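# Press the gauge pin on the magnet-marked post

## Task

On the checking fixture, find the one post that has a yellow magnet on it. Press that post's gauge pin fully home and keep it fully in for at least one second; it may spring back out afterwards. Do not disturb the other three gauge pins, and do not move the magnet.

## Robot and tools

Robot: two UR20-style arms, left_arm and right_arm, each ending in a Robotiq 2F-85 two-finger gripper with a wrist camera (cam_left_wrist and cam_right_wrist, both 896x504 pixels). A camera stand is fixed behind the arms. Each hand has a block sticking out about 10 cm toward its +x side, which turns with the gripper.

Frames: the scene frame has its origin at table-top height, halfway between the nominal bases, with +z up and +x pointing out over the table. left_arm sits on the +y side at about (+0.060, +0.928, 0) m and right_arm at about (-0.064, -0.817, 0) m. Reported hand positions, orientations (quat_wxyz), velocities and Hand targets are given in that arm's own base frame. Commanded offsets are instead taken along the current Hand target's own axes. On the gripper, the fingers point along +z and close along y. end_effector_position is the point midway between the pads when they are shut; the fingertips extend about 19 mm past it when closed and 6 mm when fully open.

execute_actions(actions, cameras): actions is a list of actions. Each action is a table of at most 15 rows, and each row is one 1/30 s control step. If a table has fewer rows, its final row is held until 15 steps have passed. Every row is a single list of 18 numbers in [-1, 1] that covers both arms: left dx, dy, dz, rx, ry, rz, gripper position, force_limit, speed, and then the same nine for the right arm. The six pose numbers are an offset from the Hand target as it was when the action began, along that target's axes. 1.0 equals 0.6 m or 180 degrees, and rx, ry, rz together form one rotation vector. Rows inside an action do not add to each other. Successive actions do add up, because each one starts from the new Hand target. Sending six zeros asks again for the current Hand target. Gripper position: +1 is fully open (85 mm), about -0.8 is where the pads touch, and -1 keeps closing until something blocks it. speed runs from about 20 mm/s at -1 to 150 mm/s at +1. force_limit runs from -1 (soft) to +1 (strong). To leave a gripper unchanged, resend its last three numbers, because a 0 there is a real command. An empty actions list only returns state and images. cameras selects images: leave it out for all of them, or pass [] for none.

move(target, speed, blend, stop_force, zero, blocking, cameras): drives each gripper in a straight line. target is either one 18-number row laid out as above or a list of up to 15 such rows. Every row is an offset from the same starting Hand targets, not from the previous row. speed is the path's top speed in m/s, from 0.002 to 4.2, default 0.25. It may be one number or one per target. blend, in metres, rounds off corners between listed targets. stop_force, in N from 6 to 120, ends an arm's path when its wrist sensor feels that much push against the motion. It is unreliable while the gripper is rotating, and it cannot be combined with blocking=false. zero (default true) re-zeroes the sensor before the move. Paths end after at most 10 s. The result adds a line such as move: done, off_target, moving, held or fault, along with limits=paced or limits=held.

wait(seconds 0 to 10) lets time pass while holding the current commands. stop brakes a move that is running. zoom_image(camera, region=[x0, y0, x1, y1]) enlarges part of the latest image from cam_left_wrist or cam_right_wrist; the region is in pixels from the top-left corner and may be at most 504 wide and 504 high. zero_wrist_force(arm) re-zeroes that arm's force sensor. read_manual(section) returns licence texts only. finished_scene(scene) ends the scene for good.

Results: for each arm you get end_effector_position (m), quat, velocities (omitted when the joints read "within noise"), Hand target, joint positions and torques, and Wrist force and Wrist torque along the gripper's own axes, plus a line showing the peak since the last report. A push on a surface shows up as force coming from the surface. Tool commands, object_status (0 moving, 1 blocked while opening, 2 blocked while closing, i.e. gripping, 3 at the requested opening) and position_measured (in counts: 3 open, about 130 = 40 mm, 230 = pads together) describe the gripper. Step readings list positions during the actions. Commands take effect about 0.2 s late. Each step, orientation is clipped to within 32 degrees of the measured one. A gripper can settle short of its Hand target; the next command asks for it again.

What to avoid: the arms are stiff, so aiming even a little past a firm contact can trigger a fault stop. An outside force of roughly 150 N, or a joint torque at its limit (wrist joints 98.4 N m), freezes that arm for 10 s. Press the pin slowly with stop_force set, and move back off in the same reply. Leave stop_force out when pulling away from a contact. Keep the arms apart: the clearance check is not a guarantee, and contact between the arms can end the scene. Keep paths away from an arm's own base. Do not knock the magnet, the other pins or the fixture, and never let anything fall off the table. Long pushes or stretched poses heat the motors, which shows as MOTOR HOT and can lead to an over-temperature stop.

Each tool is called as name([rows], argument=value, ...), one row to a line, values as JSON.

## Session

execute_actions(actions=[])

Scene clock: 0.00 s.
left_arm: end_effector_position=(+0.3071, -0.4220, +0.1602) position_measured=3 object_status=3 end_effector_quat_wxyz=(+0.066, +0.956, -0.074, +0.275) | right_arm: end_effector_position=(+0.4900, -0.3027, +0.2369) position_measured=3 object_status=3 end_effector_quat_wxyz=(+0.548, -0.467, -0.511, -0.471)
Joint positions: left_arm=[-1.763 -1.739 2.857 -2.766 -1.003 1.555] | right_arm=[2.511 -2.074 -2.06 -2.212 2.389 -0.015]
Joint velocities: within noise
Joint torques (N m): no reading
Motor temperatures (°C): left_arm=[24 35 26 38 34 33] | right_arm=[28 35 35 36 33 38]
Wrist force (N): no reading
Wrist torque (N m): no reading
Wrist force, peak (N): no reading
Hand target: left_arm +0.3071, -0.4220, +0.1602; +0.066, +0.956, -0.074, +0.275 | right_arm +0.4900, -0.3027, +0.2369; +0.548, -0.467, -0.511, -0.471
Tool commands: left_gripper/position=+1.0 left_gripper/force_limit=+1.0 left_gripper/speed=+1.0 right_gripper/position=+1.0 right_gripper/force_limit=+1.0 right_gripper/speed=+1.0
camera_calibration:
cam_left_wrist: T_world_to_cam=[[-0.285835, -0.958093, 0.0188626, -0.30276], [-0.929607, 0.27245, -0.248197, 0.463413], [0.232657, -0.0884782, -0.968526, 0.172428], [0, 0, 0, 1]] pos_world=[0.304136, -0.401073, 0.28773]
cam_right_wrist: T_world_to_cam=[[0.978979, 0.0562001, -0.196068, -0.399553], [-0.174505, -0.266853, -0.947807, 0.238768], [-0.105588, 0.962097, -0.251436, 0.530477], [0, 0, 0, 1]] pos_world=[0.488832, -0.424199, 0.281347]

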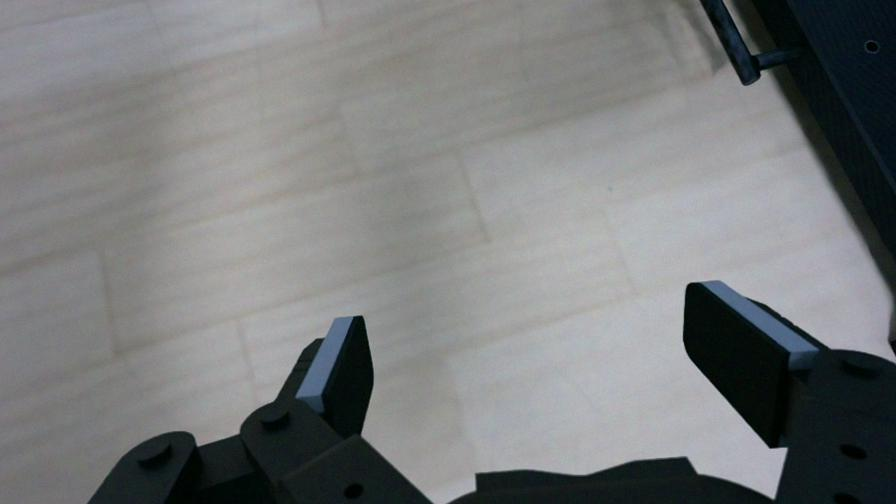

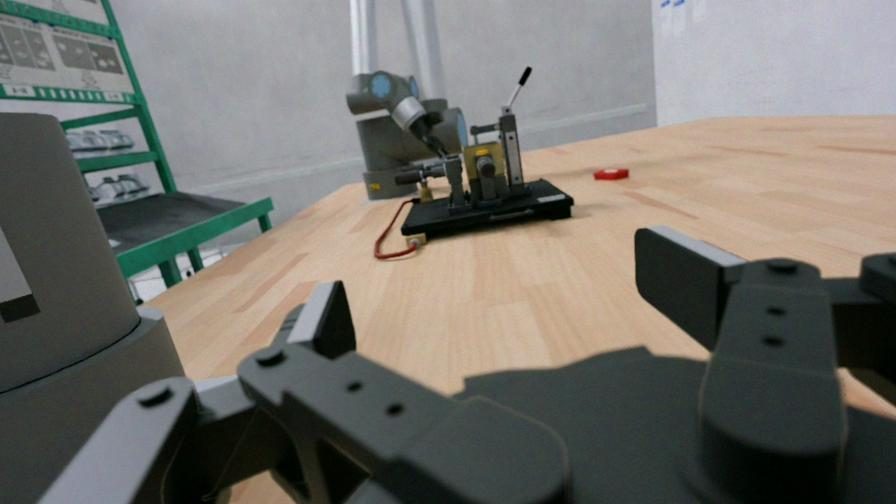

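zoom_image(camera="cam_right_wrist", region=[350, 50, 600, 270])

Scaled by 2.016 from the camera's 896x504 image, which has a finer 1280x720 frame.

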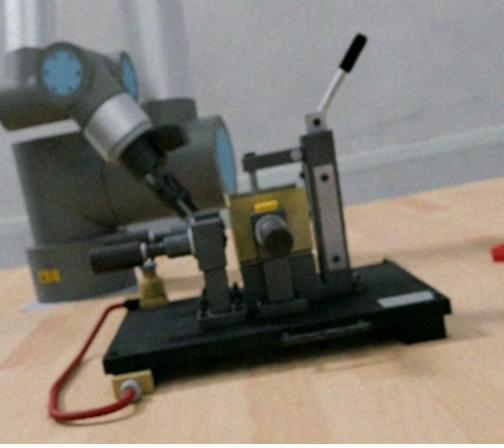

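move(target=[0,0,0,0,0,0,1,1,1,0,0.1,1.0,-0.1028,-0.3148,0.0399,-1,0,0], speed=0.45, cameras=[])

move(target=[0,0,0,0,0,0,1,1,1,0.515,-0.187,0.382,0,0,0,-1,0,0], speed=0.4, cameras=["cam_right_wrist"])

Scene clock: 5.30 s.
left_arm: end_effector_position=(+0.3071, -0.4220, +0.1602) position_measured=3 object_status=3 end_effector_quat_wxyz=(+0.066, +0.956, -0.074, +0.275) | right_arm: end_effector_position=(+0.4773, +0.2997, +0.2607) position_measured=232 object_status=3 end_effector_quat_wxyz=(-0.189, +0.741, +0.600, +0.233)
Joint positions: left_arm=[-1.763 -1.739 2.857 -2.766 -1.003 1.555] | right_arm=[3.852 -1.461 -2.736 -0.009 1.926 2.583]
Joint velocities: within noise
Joint torques (N m): left_arm=[-0.43 -9.85 -54.14 -9.99 3.49 -1.13] | right_arm=[36.27 44.89 47.37 16.58 -3.43 7.02]
Motor temperatures (°C): left_arm=[24 35 26 38 34 33] | right_arm=[28 35 35 36 33 38]
Wrist force (N): left_arm=[0.1 -0.1 0.1] | right_arm=[0.5 2.1 1.8]
Wrist torque (N m): left_arm=[-0.01 -0.01 0.00] | right_arm=[1.02 -0.04 -0.27]
Wrist force, peak (N): left_arm=[0.2 -0.4 -0.4] | right_arm=[5.0 1.4 4.5]
Hand target: left_arm +0.3071, -0.4220, +0.1602; +0.066, +0.956, -0.074, +0.275 | right_arm +0.4773, +0.2997, +0.2607; -0.189, +0.741, +0.600, +0.233
Off the commanded pose: left_arm 0.000 m, 0 deg | right_arm 0.000 m, 0 deg.
move: done
No camera images: "cameras" was empty.

Scene clock: 6.97 s.
left_arm: end_effector_position=(+0.3071, -0.4220, +0.1602) position_measured=3 object_status=3 end_effector_quat_wxyz=(+0.066, +0.956, -0.074, +0.275) | right_arm: end_effector_position=(+0.4474, +0.6990, +0.2499) position_measured=232 object_status=3 end_effector_quat_wxyz=(-0.189, +0.741, +0.600, +0.233)
Joint positions: left_arm=[-1.763 -1.739 2.857 -2.766 -1.003 1.555] | right_arm=[4.351 -1.755 -2.484 0.131 1.658 3.017]
Joint velocities: within noise
Joint torques (N m): left_arm=[0.19 -11.66 -56.97 -10.71 3.53 -1.2] | right_arm=[24.78 57.29 74.72 7.06 -2.9 6.65]
Motor temperatures (°C): left_arm=[24 35 26 38 34 33] | right_arm=[28 35 35 36 33 38]
Wrist force (N): left_arm=[-0.3 -0.1 -0.1] | right_arm=[0.2 2.1 1.4]
Wrist torque (N m): left_arm=[-0.01 0.04 0.00] | right_arm=[1.15 -0.03 -0.32]
Wrist force, peak (N): left_arm=[0.4 0.1 -0.3] | right_arm=[3.6 0.4 3.9]
Hand target: left_arm +0.3071, -0.4220, +0.1602; +0.066, +0.956, -0.074, +0.275 | right_arm +0.4474, +0.6992, +0.2499; -0.189, +0.741, +0.600, +0.233
Off the commanded pose: left_arm 0.000 m, 0 deg | right_arm 0.000 m, 0 deg.
move: done
camera_calibration:
cam_right_wrist: T_world_to_cam=[[0.926376, -0.374838, -0.0363718, -0.126636], [-0.367329, -0.878053, -0.306745, 0.864182], [0.0830433, 0.297521, -0.951097, 0.120574], [0, 0, 0, 1]] pos_world=[0.424738, 0.675456, 0.375155]
Images, in order (width x height): cam_right_wrist 896x504.

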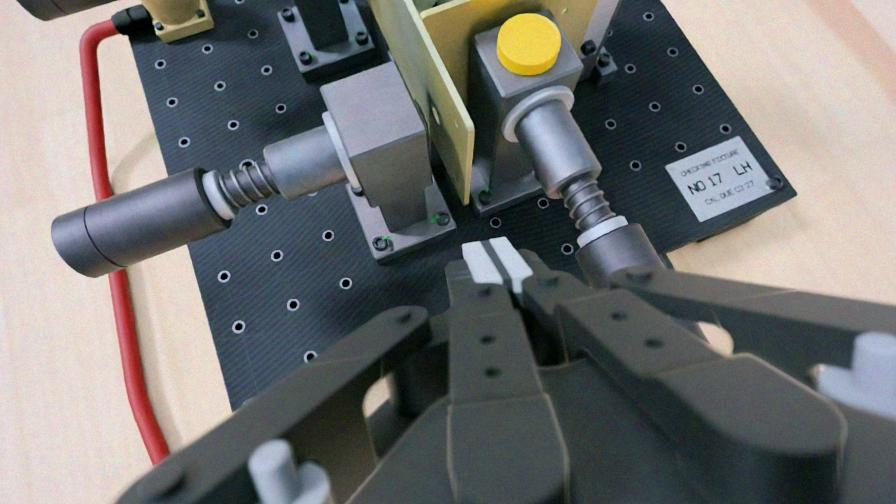

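move([
  [0,0,0,0,0,0,1,1,1,-0.17,0.0663,-0.119,0.0415,0,-0.0591,-1,0,0],
  [0,0,0,0,0,0,1,1,1,-0.227,0.171,0.028,0.0415,0,-0.0591,-1,0,0],
], speed=0.3, cameras=["cam_right_wrist"])

Scene clock: 9.13 s.
left_arm: end_effector_position=(+0.3071, -0.4220, +0.1602) position_measured=3 object_status=3 end_effector_quat_wxyz=(+0.066, +0.956, -0.074, +0.275) | right_arm: end_effector_position=(+0.5264, +0.5781, +0.1582) position_measured=232 object_status=3 end_effector_quat_wxyz=(-0.215, +0.669, +0.680, +0.210)
Joint positions: left_arm=[-1.763 -1.739 2.857 -2.766 -1.003 1.555] | right_arm=[4.082 -1.893 -2.525 0.213 1.925 2.586]
Joint velocities: within noise
Joint torques (N m): left_arm=[-1.11 -12.19 -54.1 -9.72 3.17 -1.31] | right_arm=[-21.78 84.31 58.75 14.56 6.2 -8.57]
Motor temperatures (°C): left_arm=[24 35 26 38 34 33] | right_arm=[28 35 35 36 33 38]
Wrist force (N): left_arm=[0.0 0.0 -0.1] | right_arm=[0.1 1.1 3.0]
Wrist torque (N m): left_arm=[0.00 0.01 0.01] | right_arm=[1.00 0.00 -0.18]
Wrist force, peak (N): left_arm=[-0.1 -0.4 0.2] | right_arm=[-1.7 3.3 4.8]
Hand target: left_arm +0.3071, -0.4220, +0.1602; +0.066, +0.956, -0.074, +0.275 | right_arm +0.5265, +0.5781, +0.1580; -0.215, +0.669, +0.680, +0.210
Off the commanded pose: left_arm 0.000 m, 0 deg | right_arm 0.000 m, 0 deg.
move: done
camera_calibration:
cam_right_wrist: T_world_to_cam=[[0.98693, -0.156876, -0.0368648, -0.406429], [-0.160578, -0.938102, -0.306888, 0.684928], [0.0135605, 0.308797, -0.951031, 0.0927843], [0, 0, 0, 1]] pos_world=[0.509843, 0.550121, 0.283454]
Images, in order (width x height): cam_right_wrist 896x504.

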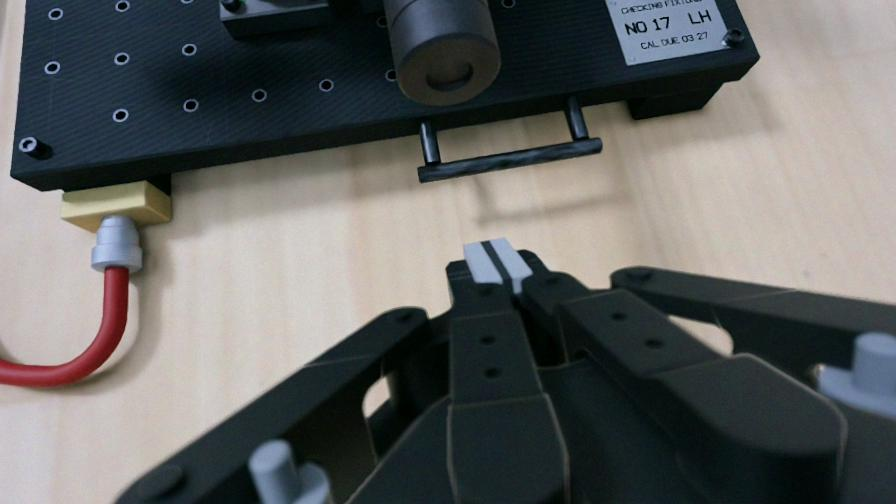

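move([
  [0,0,0,0,0,0,1,1,1,0.0658,-0.0058,0.0543,0,0,0,-1,0,0],
  [0,0,0,0,0,0,1,1,1,0.16,-0.0058,0.1203,0,0,0,-1,0,0],
], speed=[0.06,0.015], stop_force=50, cameras=["cam_right_wrist"])

move(target=[0,0,0,0,0,0,1,1,1,0.0055,0,0.0038,0,0,0,-1,0,0], speed=0.006, stop_force=85, zero=false, cameras=["cam_right_wrist"])

wait(seconds=0.6, cameras=[])

Scene clock: 13.20 s.
left_arm: end_effector_position=(+0.3071, -0.4220, +0.1602) position_measured=3 object_status=3 end_effector_quat_wxyz=(+0.066, +0.956, -0.074, +0.275) | right_arm: end_effector_position=(+0.5217, +0.6516, +0.1539) position_measured=232 object_status=3 end_effector_quat_wxyz=(-0.215, +0.669, +0.680, +0.210)
Joint positions: left_arm=[-1.763 -1.739 2.857 -2.766 -1.003 1.555] | right_arm=[4.152 -1.933 -2.465 0.215 1.89 2.651]
Joint velocities: within noise
Joint torques (N m): left_arm=[-0.25 -15.7 -53.78 -9.3 3.25 -1.28] | right_arm=[4.08 140.2 61.44 22.62 13.04 -7.17]
Motor temperatures (°C): left_arm=[24 35 26 38 34 33] | right_arm=[28 35 35 36 33 38]
Wrist force (N): left_arm=[-0.1 0.1 0.0] | right_arm=[-32.0 5.5 -12.9]
Wrist torque (N m): left_arm=[0.02 0.03 0.00] | right_arm=[1.06 -0.34 -0.17]
Wrist force, peak (N): left_arm=[0.5 0.1 -0.3] | right_arm=[-60.4 -0.9 -72.3]
Hand target: left_arm +0.3071, -0.4220, +0.1602; +0.066, +0.956, -0.074, +0.275 | right_arm +0.5217, +0.6516, +0.1539; -0.215, +0.669, +0.680, +0.210 (not the last commanded pose)
Off the commanded pose: left_arm 0.000 m, 0 deg | right_arm 0.046 m, 0 deg.
move: contact (right_arm); path passed 1 of 2 targets
camera_calibration:
cam_right_wrist: T_world_to_cam=[[0.986916, -0.156943, -0.0369531, -0.390246], [-0.160672, -0.938159, -0.306664, 0.751808], [0.013461, 0.308589, -0.9511, 0.066263], [0, 0, 0, 1]] pos_world=[0.505043, 0.62362, 0.279155]
Images, in order (width x height): cam_right_wrist 896x504.

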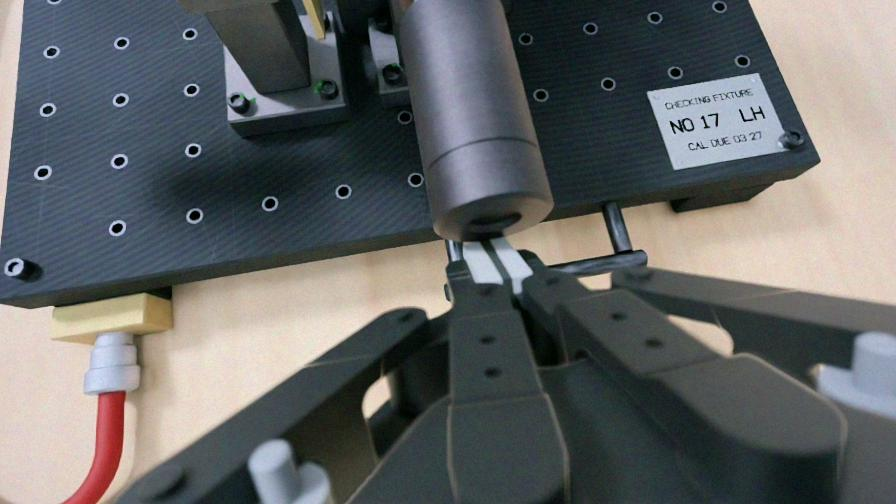

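Scene clock: 14.30 s.
left_arm: end_effector_position=(+0.3071, -0.4220, +0.1602) position_measured=3 object_status=3 end_effector_quat_wxyz=(+0.066, +0.956, -0.074, +0.275) | right_arm: end_effector_position=(+0.5217, +0.6520, +0.1539) position_measured=232 object_status=3 end_effector_quat_wxyz=(-0.214, +0.669, +0.680, +0.210)
Joint positions: left_arm=[-1.763 -1.739 2.857 -2.766 -1.003 1.555] | right_arm=[4.152 -1.933 -2.465 0.215 1.89 2.651]
Joint velocities: within noise
Joint torques (N m): left_arm=[0.36 -14.97 -54.86 -9.73 2.7 -1.21] | right_arm=[37.78 123.59 91.23 25.27 17.63 -7.42]
Motor temperatures (°C): left_arm=[24 35 26 38 34 33] | right_arm=[28 35 35 36 33 38]
Wrist force (N): left_arm=[0.3 0.3 0.0] | right_arm=[-65.8 2.7 -66.9]
Wrist torque (N m): left_arm=[0.06 -0.06 0.00] | right_arm=[1.06 -0.23 -0.18]
Wrist force, peak (N): left_arm=[0.4 -0.1 0.0] | right_arm=[-75.3 0.3 -76.2]
Hand target: left_arm +0.3071, -0.4220, +0.1602; +0.066, +0.956, -0.074, +0.275 | right_arm +0.5217, +0.6520, +0.1539; -0.214, +0.669, +0.680, +0.210 (not the last commanded pose)
Off the commanded pose: left_arm 0.000 m, 0 deg | right_arm 0.004 m, 0 deg.
move: contact (right_arm)
camera_calibration:
cam_right_wrist: T_world_to_cam=[[0.986947, -0.156786, -0.0368009, -0.390341], [-0.160475, -0.938186, -0.306682, 0.752106], [0.0135572, 0.308585, -0.9511, 0.0660938], [0, 0, 0, 1]] pos_world=[0.505044, 0.62402, 0.279155]
Images, in order (width x height): cam_right_wrist 896x504.

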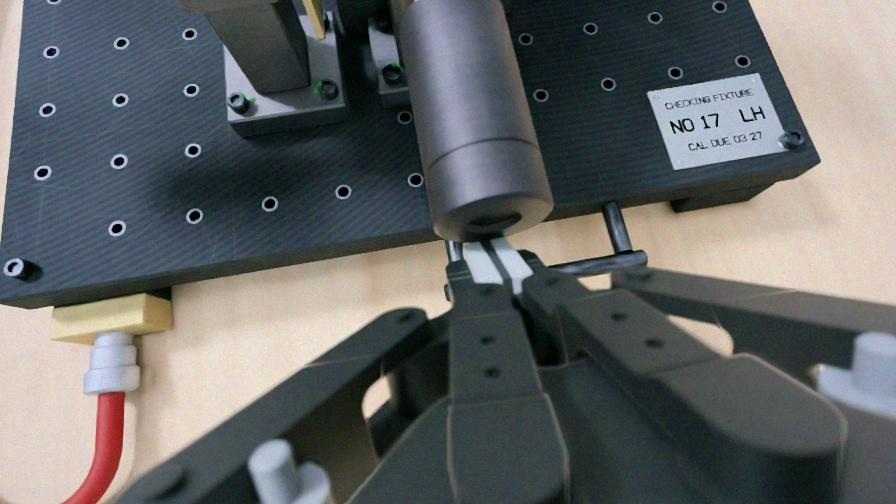

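Scene clock: 14.90 s.
left_arm: end_effector_position=(+0.3071, -0.4220, +0.1602) position_measured=3 object_status=3 end_effector_quat_wxyz=(+0.066, +0.956, -0.074, +0.275) | right_arm: end_effector_position=(+0.5217, +0.6520, +0.1539) position_measured=232 object_status=3 end_effector_quat_wxyz=(-0.214, +0.669, +0.680, +0.210)
Joint positions: left_arm=[-1.763 -1.739 2.857 -2.766 -1.003 1.555] | right_arm=[4.152 -1.933 -2.465 0.215 1.89 2.651]
Joint velocities: within noise
Joint torques (N m): left_arm=[-6.43 -13.73 -55.55 -9.49 2.8 -1.63] | right_arm=[30.82 122.98 91.4 25.02 17.38 -7.32]
Motor temperatures (°C): left_arm=[24 35 26 38 34 33] | right_arm=[28 35 35 36 33 38]
Wrist force (N): left_arm=[0.0 0.0 0.0] | right_arm=[-64.2 3.5 -63.6]
Wrist torque (N m): left_arm=[0.00 0.01 0.00] | right_arm=[1.09 -0.33 -0.17]
Wrist force, peak (N): left_arm=[0.0 -0.4 -0.1] | right_arm=[-65.5 2.8 -66.4]
Hand target: left_arm +0.3071, -0.4220, +0.1602; +0.066, +0.956, -0.074, +0.275 | right_arm +0.5217, +0.6520, +0.1539; -0.214, +0.669, +0.680, +0.210 (not the last commanded pose)
Tool commands: left_gripper/position=+1.0 left_gripper/force_limit=+1.0 left_gripper/speed=+1.0 right_gripper/position=-1.0 right_gripper/force_limit=+0.0 right_gripper/speed=+0.0
Off the commanded pose: left_arm 0.000 m, 0 deg | right_arm 0.004 m, 0 deg.
wait: 0.60 s; at rest by 0.17 s
No camera images: "cameras" was empty.

Same signature as scene 2.

finished_scene(scene=3)

The scene is finished: the task was done.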